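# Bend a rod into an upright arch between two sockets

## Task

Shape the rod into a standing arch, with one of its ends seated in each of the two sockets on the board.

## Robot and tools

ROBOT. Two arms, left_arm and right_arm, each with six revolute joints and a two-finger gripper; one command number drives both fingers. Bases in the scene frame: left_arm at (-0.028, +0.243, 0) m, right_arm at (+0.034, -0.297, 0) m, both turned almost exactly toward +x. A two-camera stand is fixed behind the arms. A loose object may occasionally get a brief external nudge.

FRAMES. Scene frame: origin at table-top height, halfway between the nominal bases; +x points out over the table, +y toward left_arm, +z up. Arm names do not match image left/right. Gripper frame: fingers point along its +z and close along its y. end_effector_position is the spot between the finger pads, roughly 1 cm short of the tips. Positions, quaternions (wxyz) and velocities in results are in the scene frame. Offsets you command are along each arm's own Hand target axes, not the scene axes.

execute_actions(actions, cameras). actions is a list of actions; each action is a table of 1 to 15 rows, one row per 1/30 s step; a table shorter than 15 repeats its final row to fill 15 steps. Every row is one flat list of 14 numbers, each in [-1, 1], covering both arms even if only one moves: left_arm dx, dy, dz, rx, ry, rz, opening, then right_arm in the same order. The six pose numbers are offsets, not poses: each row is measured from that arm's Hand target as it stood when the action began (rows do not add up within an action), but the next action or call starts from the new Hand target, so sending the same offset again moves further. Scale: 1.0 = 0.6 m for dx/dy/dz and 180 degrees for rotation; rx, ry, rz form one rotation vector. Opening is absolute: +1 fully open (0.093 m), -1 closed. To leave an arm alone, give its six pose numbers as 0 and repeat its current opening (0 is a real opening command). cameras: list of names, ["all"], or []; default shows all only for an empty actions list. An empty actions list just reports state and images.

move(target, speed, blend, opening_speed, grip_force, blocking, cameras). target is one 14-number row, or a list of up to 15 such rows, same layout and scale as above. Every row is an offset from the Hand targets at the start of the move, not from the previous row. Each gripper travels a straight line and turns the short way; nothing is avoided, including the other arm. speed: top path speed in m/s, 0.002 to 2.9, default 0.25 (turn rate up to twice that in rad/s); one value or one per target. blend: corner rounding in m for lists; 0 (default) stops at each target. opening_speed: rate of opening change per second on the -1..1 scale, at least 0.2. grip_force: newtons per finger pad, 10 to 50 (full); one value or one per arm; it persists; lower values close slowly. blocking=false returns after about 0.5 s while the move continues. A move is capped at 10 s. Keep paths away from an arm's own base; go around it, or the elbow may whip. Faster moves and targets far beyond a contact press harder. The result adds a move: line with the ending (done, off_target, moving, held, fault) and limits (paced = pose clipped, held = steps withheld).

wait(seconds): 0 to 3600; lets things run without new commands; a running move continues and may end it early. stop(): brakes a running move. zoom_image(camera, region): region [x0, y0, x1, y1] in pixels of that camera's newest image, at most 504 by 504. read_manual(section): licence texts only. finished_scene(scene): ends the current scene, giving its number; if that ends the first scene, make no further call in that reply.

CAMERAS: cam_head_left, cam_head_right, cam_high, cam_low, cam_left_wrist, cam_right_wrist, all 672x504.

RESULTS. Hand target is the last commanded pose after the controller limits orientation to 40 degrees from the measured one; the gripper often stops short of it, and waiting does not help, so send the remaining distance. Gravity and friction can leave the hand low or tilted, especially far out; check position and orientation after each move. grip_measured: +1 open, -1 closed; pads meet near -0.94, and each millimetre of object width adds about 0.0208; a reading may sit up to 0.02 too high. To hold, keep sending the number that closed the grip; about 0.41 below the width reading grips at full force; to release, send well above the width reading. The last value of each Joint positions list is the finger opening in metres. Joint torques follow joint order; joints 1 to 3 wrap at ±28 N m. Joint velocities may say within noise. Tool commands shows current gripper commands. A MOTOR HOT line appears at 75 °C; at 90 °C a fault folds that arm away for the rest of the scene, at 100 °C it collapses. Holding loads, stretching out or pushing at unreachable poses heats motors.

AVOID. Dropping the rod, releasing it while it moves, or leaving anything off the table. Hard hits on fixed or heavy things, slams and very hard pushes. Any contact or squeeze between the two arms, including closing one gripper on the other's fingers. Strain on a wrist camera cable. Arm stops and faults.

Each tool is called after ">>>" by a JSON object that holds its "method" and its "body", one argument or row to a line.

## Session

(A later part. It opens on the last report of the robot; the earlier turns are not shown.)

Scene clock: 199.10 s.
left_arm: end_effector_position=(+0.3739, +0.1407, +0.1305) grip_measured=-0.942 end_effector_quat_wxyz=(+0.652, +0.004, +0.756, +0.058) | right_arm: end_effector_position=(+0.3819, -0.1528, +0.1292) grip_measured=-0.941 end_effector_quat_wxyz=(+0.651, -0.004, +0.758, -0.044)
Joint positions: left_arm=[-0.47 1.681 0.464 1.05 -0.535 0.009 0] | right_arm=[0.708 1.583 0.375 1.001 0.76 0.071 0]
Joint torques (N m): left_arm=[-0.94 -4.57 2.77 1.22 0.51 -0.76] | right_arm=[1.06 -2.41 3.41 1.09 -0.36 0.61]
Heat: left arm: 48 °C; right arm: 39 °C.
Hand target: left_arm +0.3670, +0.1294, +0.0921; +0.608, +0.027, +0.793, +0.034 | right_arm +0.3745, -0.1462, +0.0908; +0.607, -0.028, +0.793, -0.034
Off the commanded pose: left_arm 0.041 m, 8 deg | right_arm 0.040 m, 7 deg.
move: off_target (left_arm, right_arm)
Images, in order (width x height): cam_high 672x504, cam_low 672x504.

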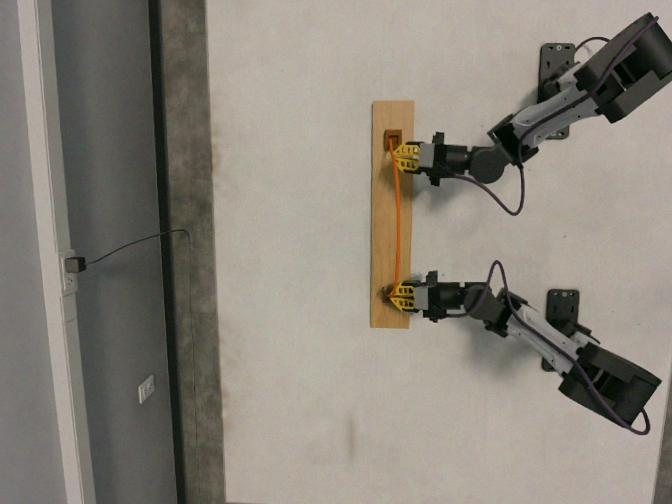

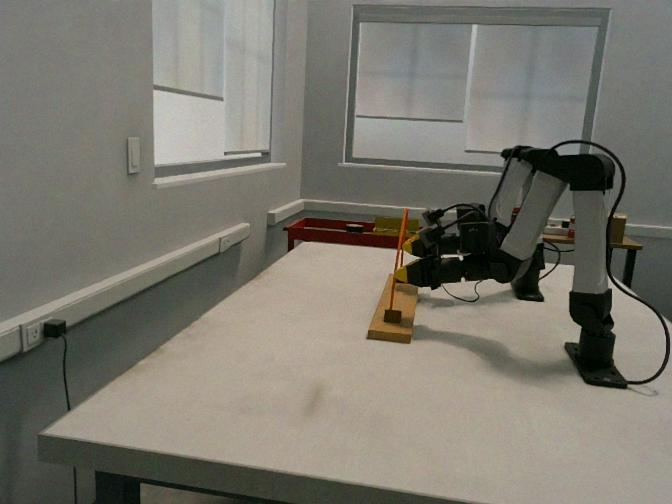

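>>> {"method": "move", "body": {
  "target": [-0.0587,0.0048,0.0068,0,0,0,-1,-0.0555,-0.0047,0.0015,0,0,0,-1],
  "speed": 0.1,
  "cameras": ["cam_low","cam_high"]
}}

>>> {"method": "zoom_image", "body": {
  "camera": "cam_low",
  "region": [350, 200, 470, 330]
}}

>>> {"method": "zoom_image", "body": {
  "camera": "cam_high",
  "region": [360, 110, 430, 320]
}}

Scene clock: 211.03 s.
left_arm: end_effector_position=(+0.3789, +0.1393, +0.1319) grip_measured=-0.942 end_effector_quat_wxyz=(+0.622, +0.023, +0.779, +0.071) | right_arm: end_effector_position=(+0.3837, -0.1559, +0.1318) grip_measured=-0.941 end_effector_quat_wxyz=(+0.625, -0.024, +0.777, -0.071)
Joint positions: left_arm=[-0.462 1.621 0.524 0.846 -0.519 0.016 0] | right_arm=[0.698 1.508 0.422 0.795 0.757 0.06 0]
Joint torques (N m): left_arm=[0.13 -8.21 6.99 1.36 0.55 -0.74] | right_arm=[-0.28 -6.24 7.09 1.25 -0.58 0.58]
Heat: left arm: 45 °C; right arm: 37 °C.
Hand target: left_arm +0.3801, +0.1295, +0.1250; +0.608, +0.027, +0.793, +0.034 | right_arm +0.3840, -0.1462, +0.1227; +0.607, -0.028, +0.793, -0.034
Off the commanded pose: left_arm 0.012 m, 5 deg | right_arm 0.013 m, 5 deg.
move: off_target (left_arm, right_arm)
Images, in order (width x height): cam_high 672x504, cam_low 672x504.

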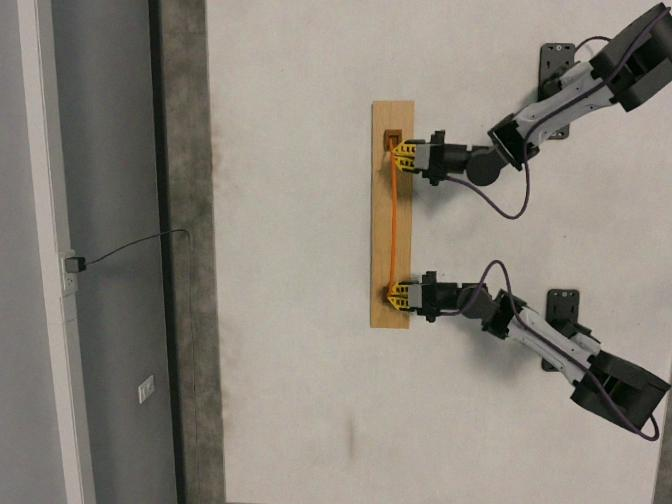

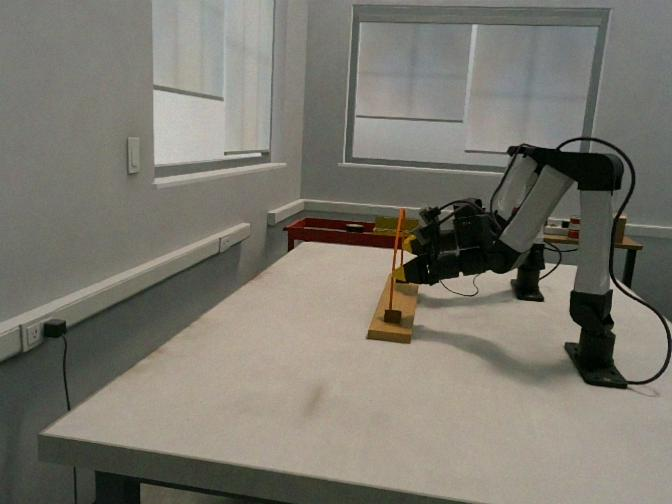

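Scaled by 3.877 from the camera's image (finer frame: 960x720).

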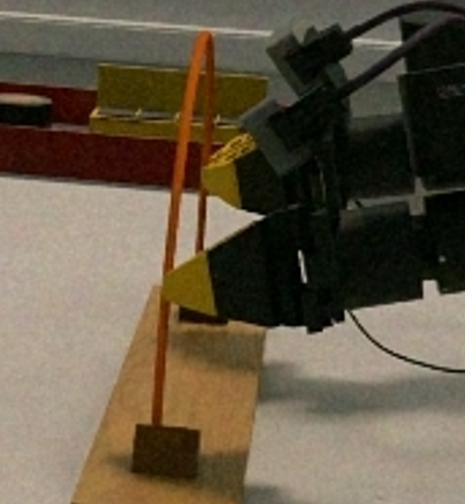

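Scaled by 2.400 from the camera's image (finer frame: 960x720).

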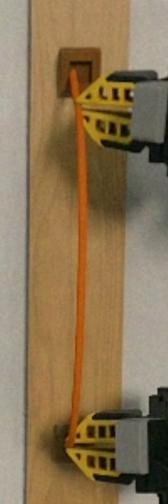

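>>> {"method": "move", "body": {
  "target": [0,0,0,0,0,0,-0.5,0,0,0,0,0,0,-0.5],
  "opening_speed": 0.35,
  "cameras": ["cam_low","cam_high"]
}}

>>> {"method": "zoom_image", "body": {
  "camera": "cam_low",
  "region": [350, 200, 470, 330]
}}

>>> {"method": "zoom_image", "body": {
  "camera": "cam_high",
  "region": [360, 110, 430, 320]
}}

Scene clock: 217.90 s.
left_arm: end_effector_position=(+0.3761, +0.1338, +0.1174) grip_measured=-0.502 end_effector_quat_wxyz=(+0.600, +0.030, +0.798, +0.047) | right_arm: end_effector_position=(+0.3824, -0.1507, +0.1213) grip_measured=-0.502 end_effector_quat_wxyz=(+0.609, -0.027, +0.792, -0.045)
Joint positions: left_arm=[-0.457 1.621 0.524 0.782 -0.466 -0.029 0.021] | right_arm=[0.691 1.505 0.423 0.742 0.7 0.117 0.021]
Joint torques (N m): left_arm=[-0.01 -8.25 7.38 1.92 0.08 -0.26] | right_arm=[-0.01 -6.16 7.58 1.66 0.04 0.03]
Heat: left arm: 44 °C; right arm: 37 °C.
Hand target: left_arm +0.3801, +0.1295, +0.1249; +0.608, +0.027, +0.793, +0.034 | right_arm +0.3841, -0.1463, +0.1229; +0.608, -0.027, +0.793, -0.034
Off the commanded pose: left_arm 0.010 m, 2 deg | right_arm 0.005 m, 1 deg.
move: done
Images, in order (width x height): cam_high 672x504, cam_low 672x504.

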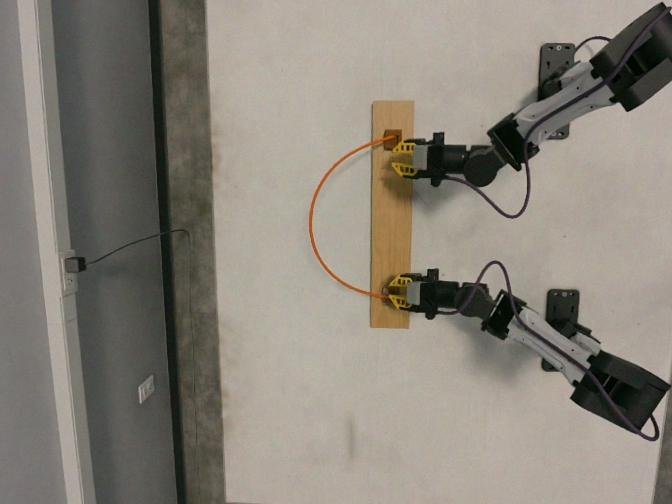

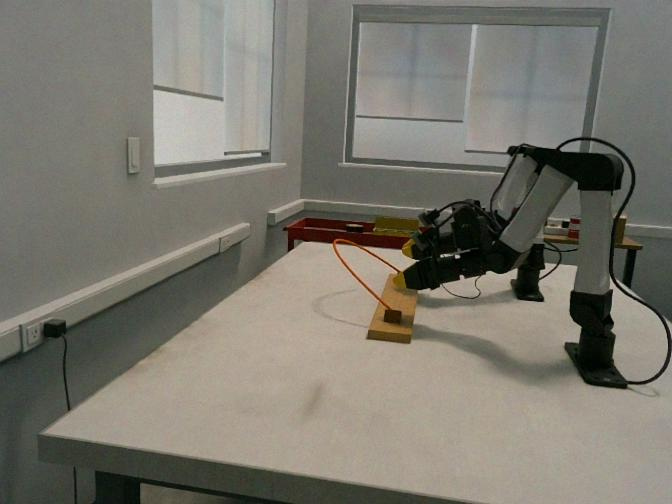

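Scaled by 3.877 from the camera's image (finer frame: 960x720).

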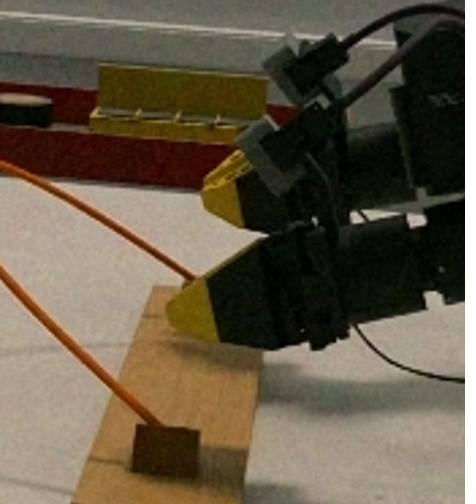

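Scaled by 2.400 from the camera's image (finer frame: 960x720).

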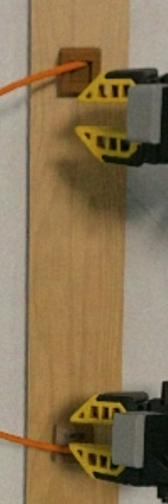

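>>> {"method": "move", "body": {
  "target": [
    [-0.03,0,-0.1,0,0,0,-0.5,-0.1,0,-0.1,0,0,0,-0.5],
    [-0.1018,0.1667,-0.3385,0,0,0,0,-0.1407,0.2047,0.1058,0.0574,0.0739,0.5226,0.6]
  ],
  "speed": [0.15,0.3],
  "blend": 0.02,
  "cameras": ["cam_right_wrist","cam_low"]
}}

>>> {"method": "zoom_image", "body": {
  "camera": "cam_low",
  "region": [300, 200, 450, 350]
}}

Scene clock: 238.90 s.
left_arm: end_effector_position=(+0.2012, +0.2191, +0.2280) grip_measured=-0.002 end_effector_quat_wxyz=(+0.592, +0.030, +0.804, +0.041) | right_arm: end_effector_position=(+0.4620, -0.0200, +0.1802) grip_measured=+0.598 end_effector_quat_wxyz=(+0.359, +0.607, +0.612, +0.357)
Joint positions: left_arm=[-0.412 0.35 0.507 -0.485 -0.412 -0.029 0.045] | right_arm=[0.78 1.844 1.365 -0.186 0.66 2.012 0.074]
Joint torques (N m): left_arm=[0.49 0.49 10.81 1.89 0.08 -0.08] | right_arm=[-0.7 -9.07 10.28 1.42 0.26 -0.06]
Heat: left arm: 46 °C; right arm: 38 °C.
Hand target: left_arm +0.1999, +0.2195, +0.2449; +0.608, +0.027, +0.793, +0.034 | right_arm +0.4670, -0.0180, +0.1767; +0.353, +0.612, +0.613, +0.354
Off the commanded pose: left_arm 0.017 m, 2 deg | right_arm 0.006 m, 1 deg.
move: off_target (left_arm); target 2's new opening was sent with left_arm's hand 0.017 m and 2 deg from that target
Images, in order (width x height): cam_low 672x504, cam_right_wrist 672x504.

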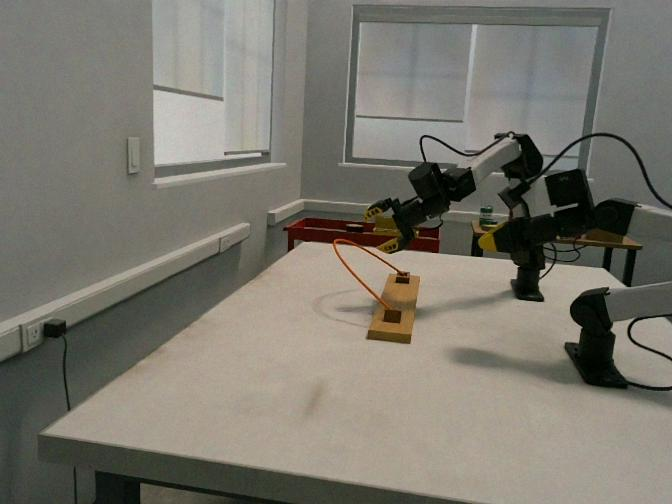

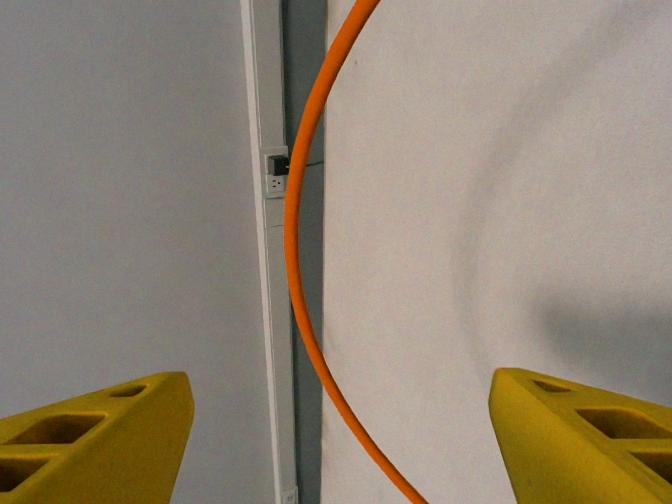

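Scaled by 3.360 from the camera's image (finer frame: 960x720).

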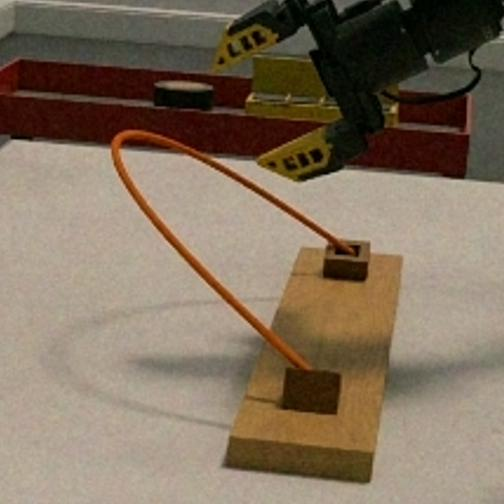

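>>> {"method": "move", "body": {
  "target": [
    [0,0,0,0,0,0,0,-0.01,0.0267,0.2,0,0,0,0.6],
    [0,0,0,0,0,0,0,-0.01,0.0267,0.2,0,0,0,-1]
  ],
  "speed": 0.15,
  "opening_speed": 0.9,
  "cameras": ["cam_right_wrist","cam_low"]
}}

>>> {"method": "zoom_image", "body": {
  "camera": "cam_low",
  "region": [300, 200, 450, 350]
}}

Scene clock: 248.13 s.
left_arm: end_effector_position=(+0.2012, +0.2191, +0.2280) grip_measured=-0.002 end_effector_quat_wxyz=(+0.592, +0.030, +0.804, +0.041) | right_arm: end_effector_position=(+0.5741, -0.0276, +0.1370) grip_measured=-0.921 end_effector_quat_wxyz=(+0.356, +0.616, +0.606, +0.355)
Joint positions: left_arm=[-0.412 0.35 0.507 -0.485 -0.412 -0.029 0.045] | right_arm=[0.604 2.191 1.686 -0.102 0.523 1.912 0.001]
Joint torques (N m): left_arm=[0.5 0.49 10.8 1.89 0.08 -0.08] | right_arm=[-0.21 -12.19 10.11 1.68 0.18 -0.28]
Heat: left arm: 45 °C; right arm: 39 °C.
Hand target: left_arm +0.1999, +0.2195, +0.2449; +0.608, +0.027, +0.793, +0.034 | right_arm +0.5790, -0.0238, +0.1307; +0.353, +0.612, +0.613, +0.354
Off the commanded pose: left_arm 0.017 m, 2 deg | right_arm 0.009 m, 1 deg.
move: done
Images, in order (width x height): cam_low 672x504, cam_right_wrist 672x504.

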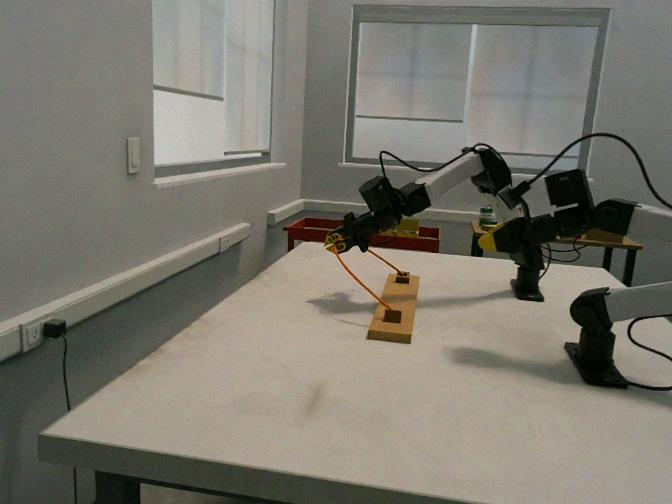

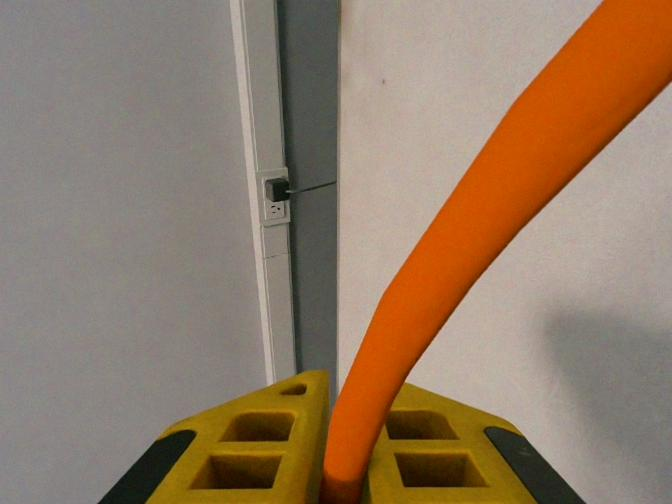

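Scaled by 3.360 from the camera's image (finer frame: 960x720).

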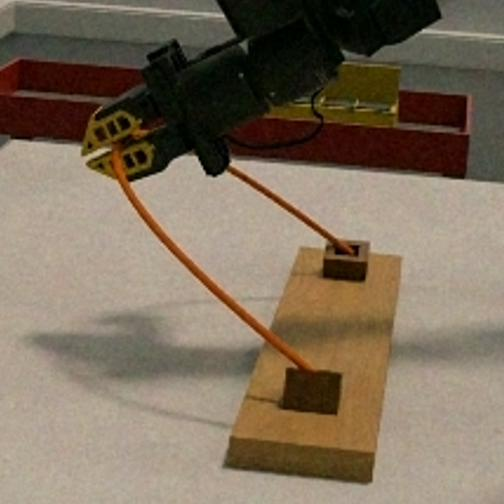

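>>> {"method": "move", "body": {
  "target": [
    [0,0,0,0,0,0,0,0,0.0417,-0.1088,-0.044,0,0,-1],
    [0,0,0,0,0,0,0,0.005,0.0518,-0.2013,-0.083,0,0,-1],
    [0,0,0,0,0,0,0,0.01,0.0407,-0.2872,-0.128,0,0,-1],
    [0,0,0,0,0,0,0,0.01,0.0057,-0.3613,-0.167,0,0,-1],
    [0,0,0,0,0,0,0,0.01,-0.0377,-0.3363,-0.167,0,0,-1]
  ],
  "speed": 0.1,
  "blend": 0.01,
  "cameras": ["cam_high","cam_low"]
}}

>>> {"method": "zoom_image", "body": {
  "camera": "cam_low",
  "region": [330, 190, 470, 350]
}}

>>> {"method": "zoom_image", "body": {
  "camera": "cam_high",
  "region": [360, 110, 430, 320]
}}

Scene clock: 262.33 s.
left_arm: end_effector_position=(+0.2012, +0.2191, +0.2280) grip_measured=-0.002 end_effector_quat_wxyz=(+0.592, +0.030, +0.804, +0.041) | right_arm: end_effector_position=(+0.3950, -0.0243, +0.2391) grip_measured=-0.932 end_effector_quat_wxyz=(+0.489, +0.513, +0.460, +0.535)
Joint positions: left_arm=[-0.412 0.35 0.507 -0.485 -0.412 -0.029 0.045] | right_arm=[0.96 1.721 0.84 0.973 0.967 1.595 0]
Joint torques (N m): left_arm=[0.5 0.49 10.8 1.89 0.08 -0.08] | right_arm=[1.13 -5.67 5.27 1.23 0.06 -0.43]
Heat: left arm: 44 °C; right arm: 40 °C.
Hand target: left_arm +0.1999, +0.2195, +0.2449; +0.608, +0.027, +0.793, +0.034 | right_arm +0.3929, -0.0182, +0.2119; +0.500, +0.499, +0.500, +0.501
Off the commanded pose: left_arm 0.017 m, 2 deg | right_arm 0.028 m, 6 deg.
move: off_target (right_arm)

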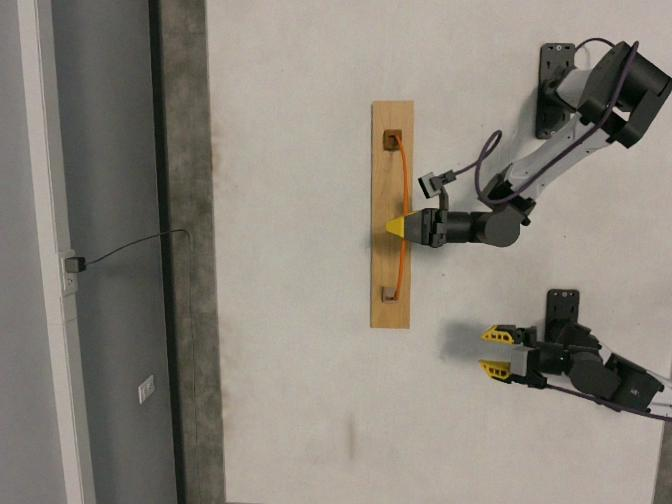

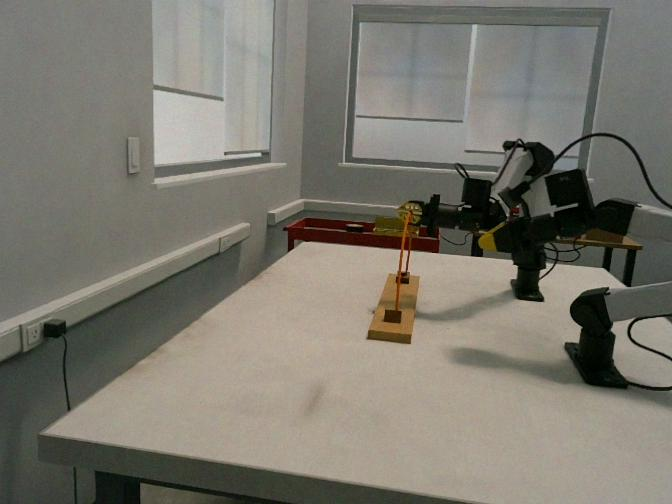

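Scaled by 3.150 from the camera's image (finer frame: 960x720).

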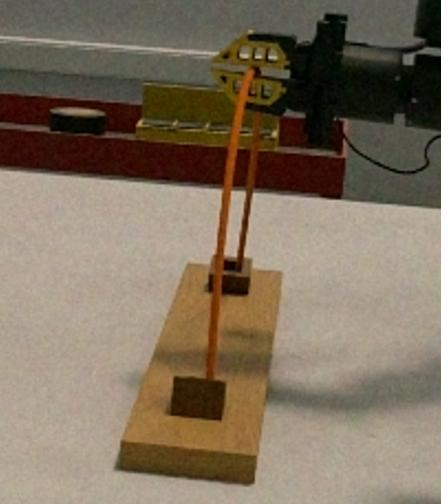

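Scaled by 2.400 from the camera's image (finer frame: 960x720).

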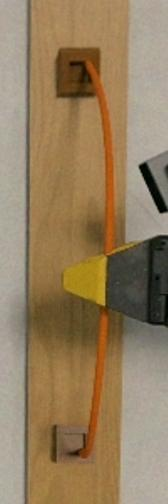

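>>> {"method": "move", "body": {
  "target": [
    [0,0,0,0,0,0,0,0,0,0.024,0,0,0,-1],
    [0,0,0,0,0,0,0,0,0.035,0.022,0,0,0,-1]
  ],
  "speed": 0.1,
  "cameras": ["cam_high","cam_low"]
}}

>>> {"method": "zoom_image", "body": {
  "camera": "cam_low",
  "region": [330, 190, 470, 350]
}}

>>> {"method": "zoom_image", "body": {
  "camera": "cam_high",
  "region": [360, 110, 430, 320]
}}

Scene clock: 275.97 s.
left_arm: end_effector_position=(+0.2012, +0.2191, +0.2280) grip_measured=-0.002 end_effector_quat_wxyz=(+0.592, +0.030, +0.804, +0.041) | right_arm: end_effector_position=(+0.4056, -0.0229, +0.2388) grip_measured=-0.932 end_effector_quat_wxyz=(+0.494, +0.511, +0.466, +0.526)
Joint positions: left_arm=[-0.412 0.35 0.507 -0.485 -0.412 -0.029 0.045] | right_arm=[0.939 1.742 0.877 0.939 0.951 1.587 0]
Joint torques (N m): left_arm=[0.49 0.49 10.81 1.89 0.07 -0.08] | right_arm=[0.24 -9.98 8.21 0.84 -0.12 -0.44]
Heat: left arm: 44 °C; right arm: 38 °C.
Hand target: left_arm +0.1999, +0.2195, +0.2449; +0.608, +0.027, +0.793, +0.034 | right_arm +0.4060, -0.0181, +0.2330; +0.500, +0.499, +0.500, +0.501
Off the commanded pose: left_arm 0.017 m, 2 deg | right_arm 0.008 m, 5 deg.
move: off_target (right_arm)

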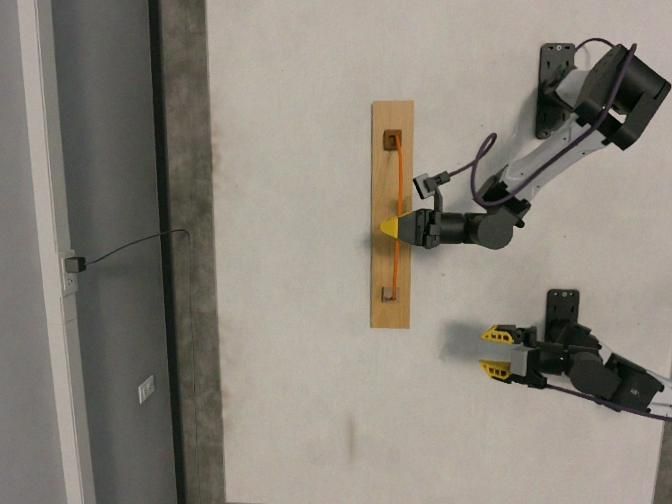

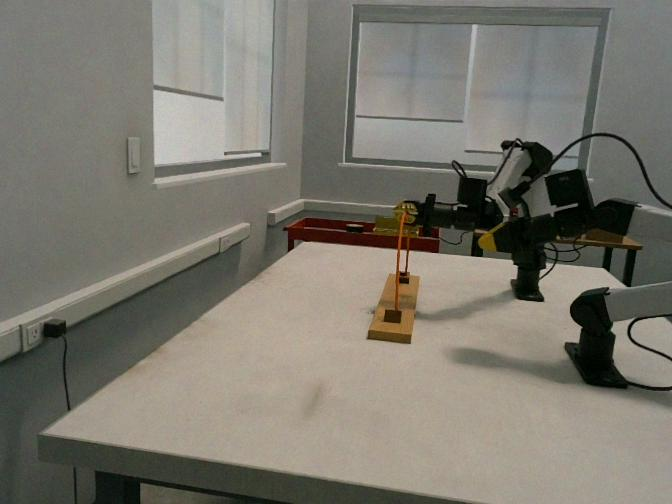

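Scaled by 3.150 from the camera's image (finer frame: 960x720).

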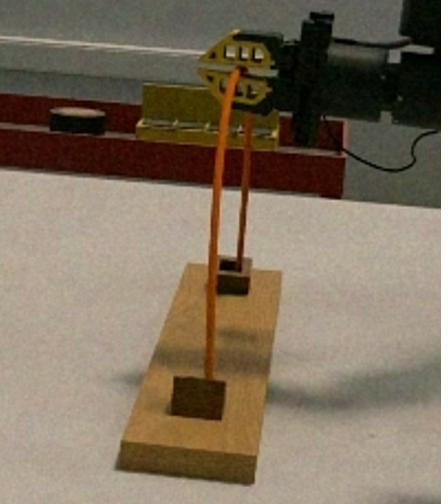

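Scaled by 2.400 from the camera's image (finer frame: 960x720).

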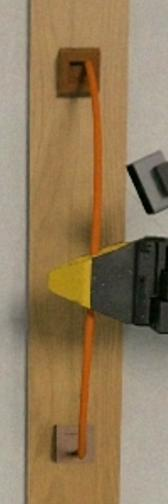

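>>> {"method": "zoom_image", "body": {
  "camera": "cam_high",
  "region": [375, 275, 415, 315]
}}

>>> {"method": "zoom_image", "body": {
  "camera": "cam_high",
  "region": [375, 120, 415, 160]
}}

>>> {"method": "zoom_image", "body": {
  "camera": "cam_low",
  "region": [375, 260, 425, 345]
}}

Scaled by 12.600 from the camera's image (finer frame: 960x720).

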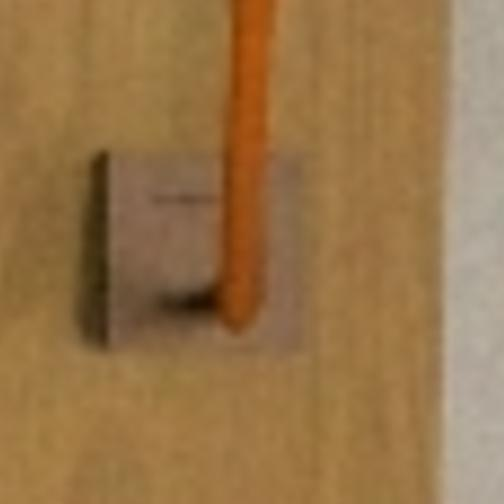

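Scaled by 12.600 from the camera's image (finer frame: 960x720).

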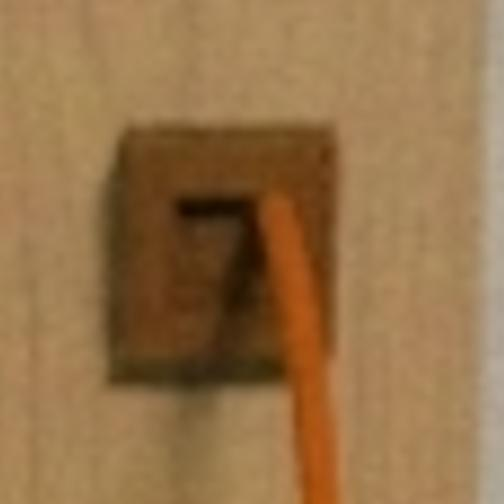

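Scaled by 5.929 from the camera's image (finer frame: 960x720).

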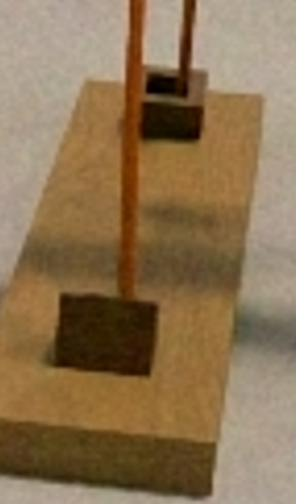

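>>> {"method": "move", "body": {
  "target": [
    [0.0878,-0.1508,0.1637,0,0,0,0.1,0,0,0,0,0,0,-1],
    [0.0878,-0.1513,0.3312,0,0,0,0.1,0,0,0,0,0,0,-1]
  ],
  "speed": [0.3,0.12],
  "cameras": ["cam_high","cam_left_wrist","cam_low"]
}}

>>> {"method": "zoom_image", "body": {
  "camera": "cam_low",
  "region": [350, 200, 470, 345]
}}

>>> {"method": "zoom_image", "body": {
  "camera": "cam_high",
  "region": [375, 265, 425, 315]
}}

Scene clock: 294.03 s.
left_arm: end_effector_position=(+0.3684, +0.1419, +0.1225) grip_measured=+0.098 end_effector_quat_wxyz=(+0.591, +0.029, +0.805, +0.044) | right_arm: end_effector_position=(+0.4056, -0.0229, +0.2386) grip_measured=-0.932 end_effector_quat_wxyz=(+0.494, +0.511, +0.467, +0.526)
Joint positions: left_arm=[-0.438 1.546 0.507 0.704 -0.442 -0.037 0.05] | right_arm=[0.939 1.742 0.877 0.938 0.951 1.588 0]
Joint torques (N m): left_arm=[0.44 -6.35 8.85 2.09 0.08 -0.08] | right_arm=[0.25 -10 8.29 0.84 -0.11 -0.43]
Heat: left arm: 45 °C; right arm: 39 °C.
Hand target: left_arm +0.3780, +0.1380, +0.1350; +0.608, +0.027, +0.793, +0.034 | right_arm +0.4060, -0.0181, +0.2329; +0.500, +0.499, +0.500, +0.501
Off the commanded pose: left_arm 0.016 m, 3 deg | right_arm 0.007 m, 5 deg.
move: off_target (left_arm)
Images, in order (width x height): cam_high 672x504, cam_low 672x504, cam_left_wrist 672x504.

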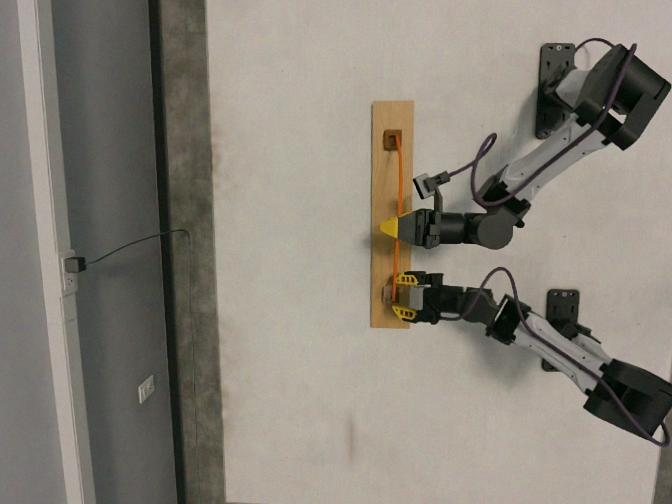

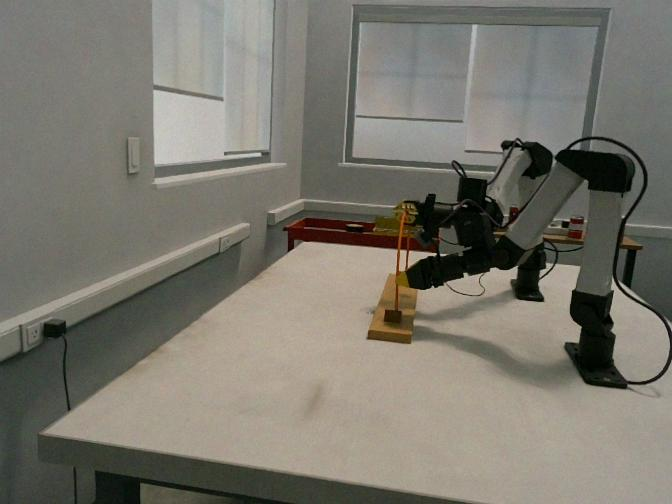

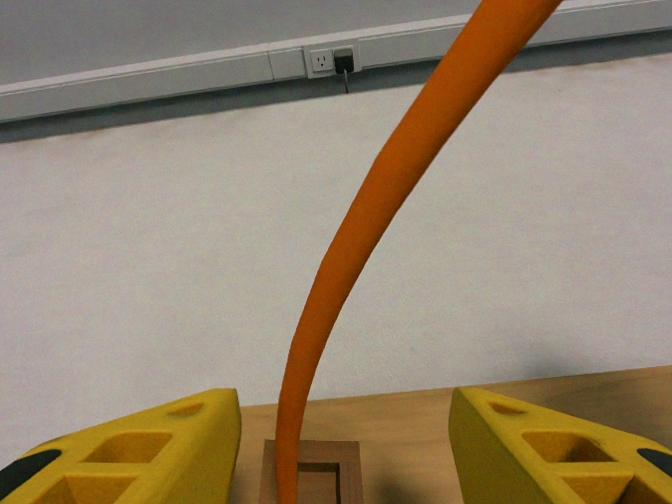

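Scaled by 3.476 from the camera's image (finer frame: 960x720).

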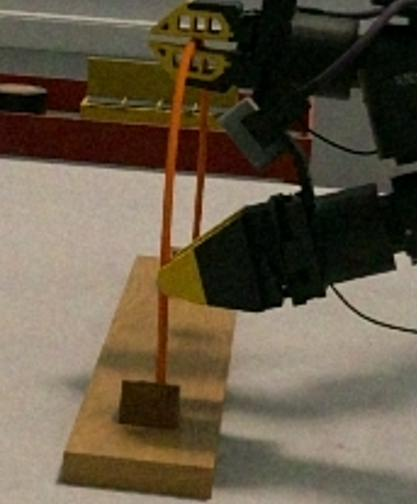

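Scaled by 10.080 from the camera's image (finer frame: 960x720).

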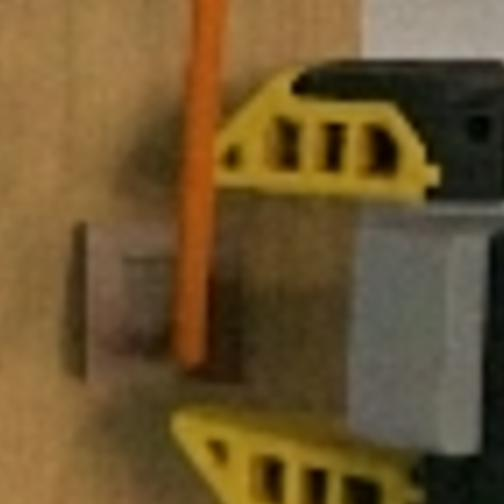

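>>> {"method": "move", "body": {
  "target": [
    [-0.0117,0.0167,0.0487,0,0,0,0.1,0,0,0,0,0,0,-1],
    [-0.0117,0.0167,0.0487,0,0,0,-1,0,0,0,0,0,0,-1]
  ],
  "speed": 0.1,
  "opening_speed": 0.9,
  "cameras": ["cam_high","cam_left_wrist"]
}}

>>> {"method": "zoom_image", "body": {
  "camera": "cam_high",
  "region": [375, 265, 425, 315]
}}

Scene clock: 305.40 s.
left_arm: end_effector_position=(+0.3987, +0.1548, +0.1231) grip_measured=-0.921 end_effector_quat_wxyz=(+0.590, +0.047, +0.804, +0.066) | right_arm: end_effector_position=(+0.4058, -0.0201, +0.2370) grip_measured=-0.932 end_effector_quat_wxyz=(+0.491, +0.508, +0.474, +0.525)
Joint positions: left_arm=[-0.36 1.635 0.598 0.713 -0.381 0.046 0.001] | right_arm=[0.94 1.742 0.881 0.919 0.94 1.592 0]
Joint torques (N m): left_arm=[0.09 -7.39 8.9 2.11 0.22 -0.71] | right_arm=[0.16 -10.11 8.16 0.98 0.03 -0.45]
Heat: left arm: 46 °C; right arm: 40 °C.
Hand target: left_arm +0.4080, +0.1479, +0.1351; +0.608, +0.027, +0.793, +0.034 | right_arm +0.4061, -0.0181, +0.2331; +0.500, +0.499, +0.500, +0.501
Off the commanded pose: left_arm 0.017 m, 5 deg | right_arm 0.005 m, 4 deg.
move: off_target (left_arm); target 2's new opening was sent with left_arm's hand 0.016 m and 3 deg from that target

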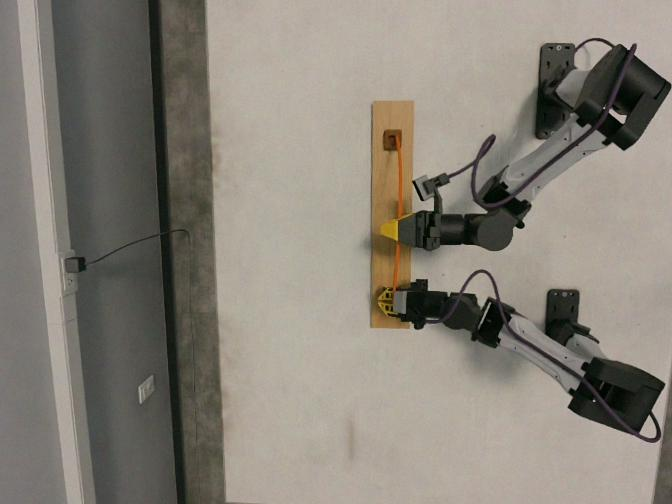

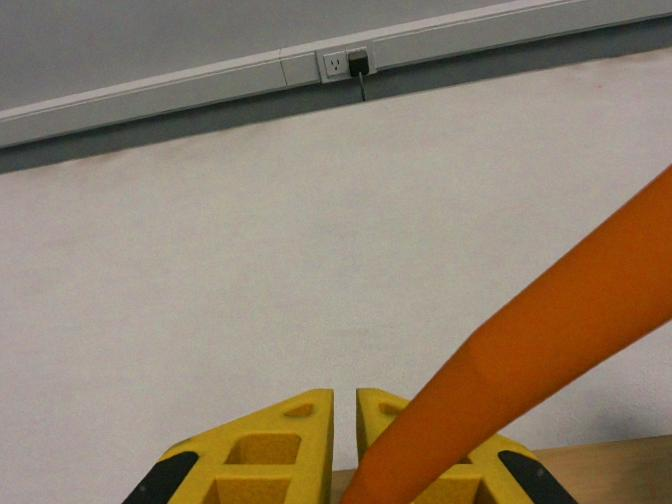

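Scaled by 10.080 from the camera's image (finer frame: 960x720).

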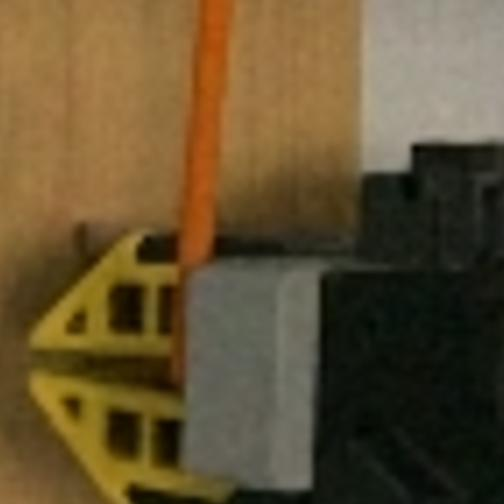

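>>> {"method": "move", "body": {
  "target": [
    [-0.0192,0.0017,-0.0052,0,0,0,-1,0,0,0,0,0,0,-1],
    [-0.021,-0.02,-0.0057,0,0,0,-1,0,0,0,0,0,0,-1]
  ],
  "speed": 0.08,
  "cameras": ["cam_high","cam_low"]
}}

>>> {"method": "zoom_image", "body": {
  "camera": "cam_high",
  "region": [375, 265, 425, 315]
}}

>>> {"method": "zoom_image", "body": {
  "camera": "cam_low",
  "region": [375, 260, 435, 345]
}}

Scene clock: 311.30 s.
left_arm: end_effector_position=(+0.3983, +0.1533, +0.1229) grip_measured=-0.931 end_effector_quat_wxyz=(+0.578, +0.040, +0.811, +0.078) | right_arm: end_effector_position=(+0.4064, -0.0209, +0.2370) grip_measured=-0.932 end_effector_quat_wxyz=(+0.493, +0.509, +0.474, +0.523)
Joint positions: left_arm=[-0.38 1.629 0.624 0.647 -0.426 0.03 0.001] | right_arm=[0.938 1.742 0.883 0.914 0.943 1.592 0]
Joint torques (N m): left_arm=[-1.58 -9.63 10 2.01 0.33 -0.71] | right_arm=[0.34 -10.14 7.99 1.01 0 -0.45]
Heat: left arm: 47 °C; right arm: 40 °C.
Hand target: left_arm +0.4080, +0.1348, +0.1469; +0.608, +0.027, +0.793, +0.034 | right_arm +0.4060, -0.0181, +0.2331; +0.500, +0.499, +0.500, +0.501
Off the commanded pose: left_arm 0.032 m, 7 deg | right_arm 0.005 m, 4 deg.
move: off_target (left_arm)

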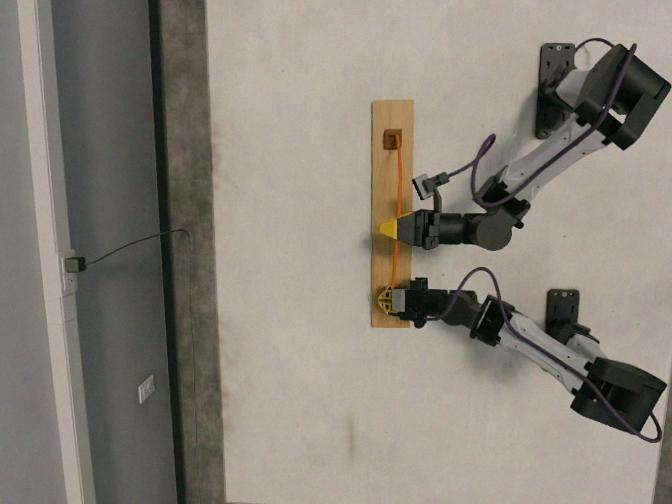

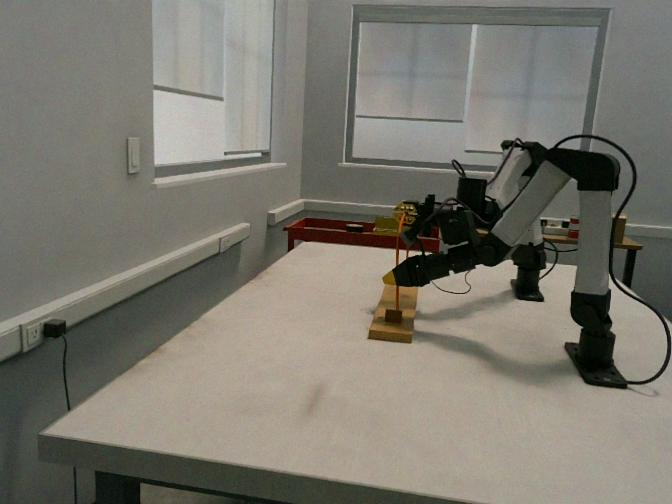

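Scaled by 10.080 from the camera's image (finer frame: 960x720).

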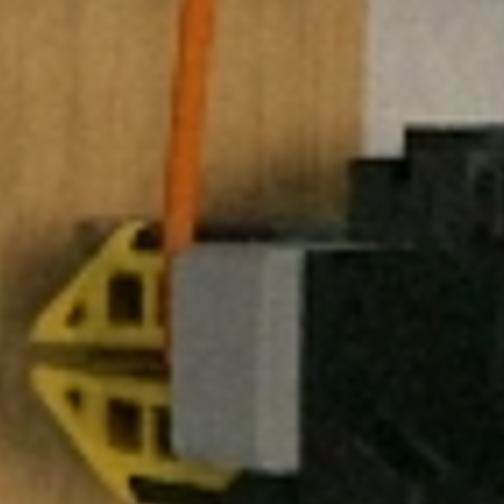

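Scaled by 5.929 from the camera's image (finer frame: 960x720).

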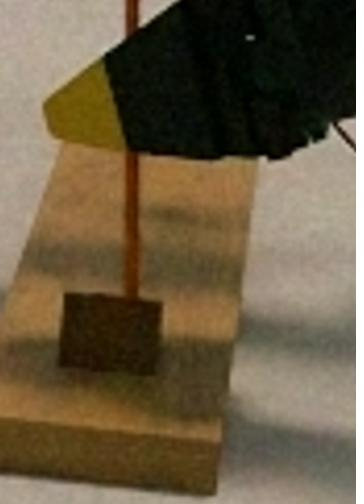

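>>> {"method": "move", "body": {
  "target": [
    [-0.034,0.003,-0.009,0,0,0,-1,0,0,0,0,0,0,-1],
    [-0.0365,-0.015,0.0015,0,0,0,-1,0,0,0,0,0,0,-1]
  ],
  "speed": 0.08,
  "cameras": ["cam_high","cam_low"]
}}

>>> {"method": "zoom_image", "body": {
  "camera": "cam_low",
  "region": [375, 260, 435, 345]
}}

Scene clock: 316.63 s.
left_arm: end_effector_position=(+0.3933, +0.1486, +0.1243) grip_measured=-0.931 end_effector_quat_wxyz=(+0.550, +0.041, +0.830, +0.081) | right_arm: end_effector_position=(+0.4082, -0.0266, +0.2367) grip_measured=-0.932 end_effector_quat_wxyz=(+0.499, +0.516, +0.467, +0.516)
Joint positions: left_arm=[-0.402 1.587 0.673 0.476 -0.447 -0.003 0.001] | right_arm=[0.932 1.742 0.883 0.913 0.963 1.593 0]
Joint torques (N m): left_arm=[-1.88 -9.1 12.38 2.61 0.21 -0.45] | right_arm=[0.94 -10.1 7.91 1.02 -0.22 -0.46]
Heat: left arm: 48 °C; right arm: 41 °C.
Hand target: left_arm +0.4146, +0.1240, +0.1671; +0.608, +0.027, +0.793, +0.034 | right_arm +0.4061, -0.0181, +0.2331; +0.500, +0.499, +0.500, +0.501
Off the commanded pose: left_arm 0.054 m, 10 deg | right_arm 0.009 m, 5 deg.
move: off_target (left_arm)

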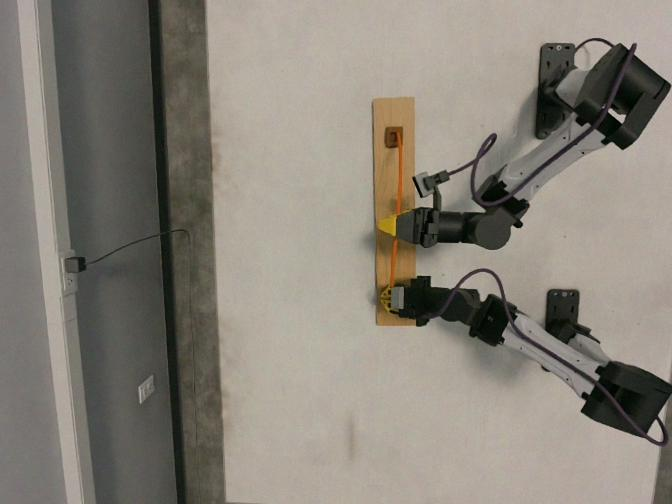

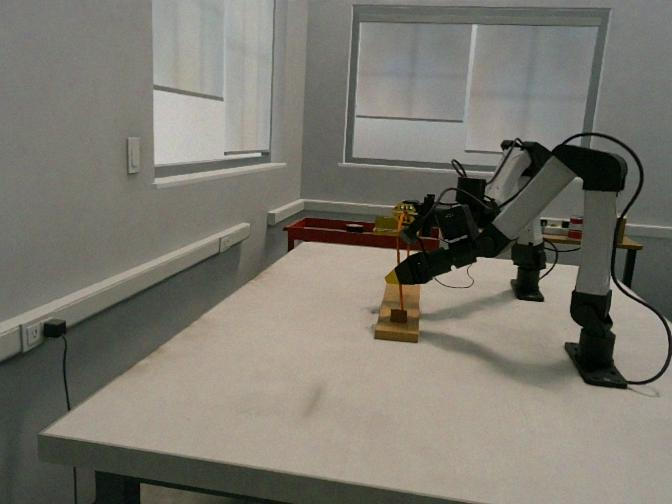

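Scaled by 5.929 from the camera's image (finer frame: 960x720).

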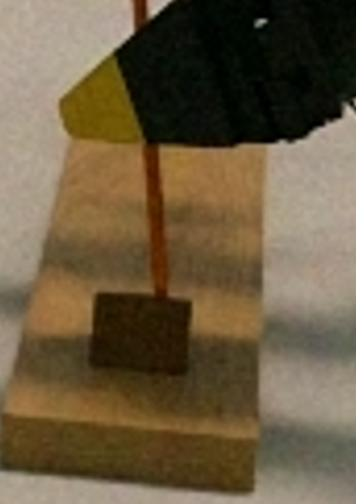

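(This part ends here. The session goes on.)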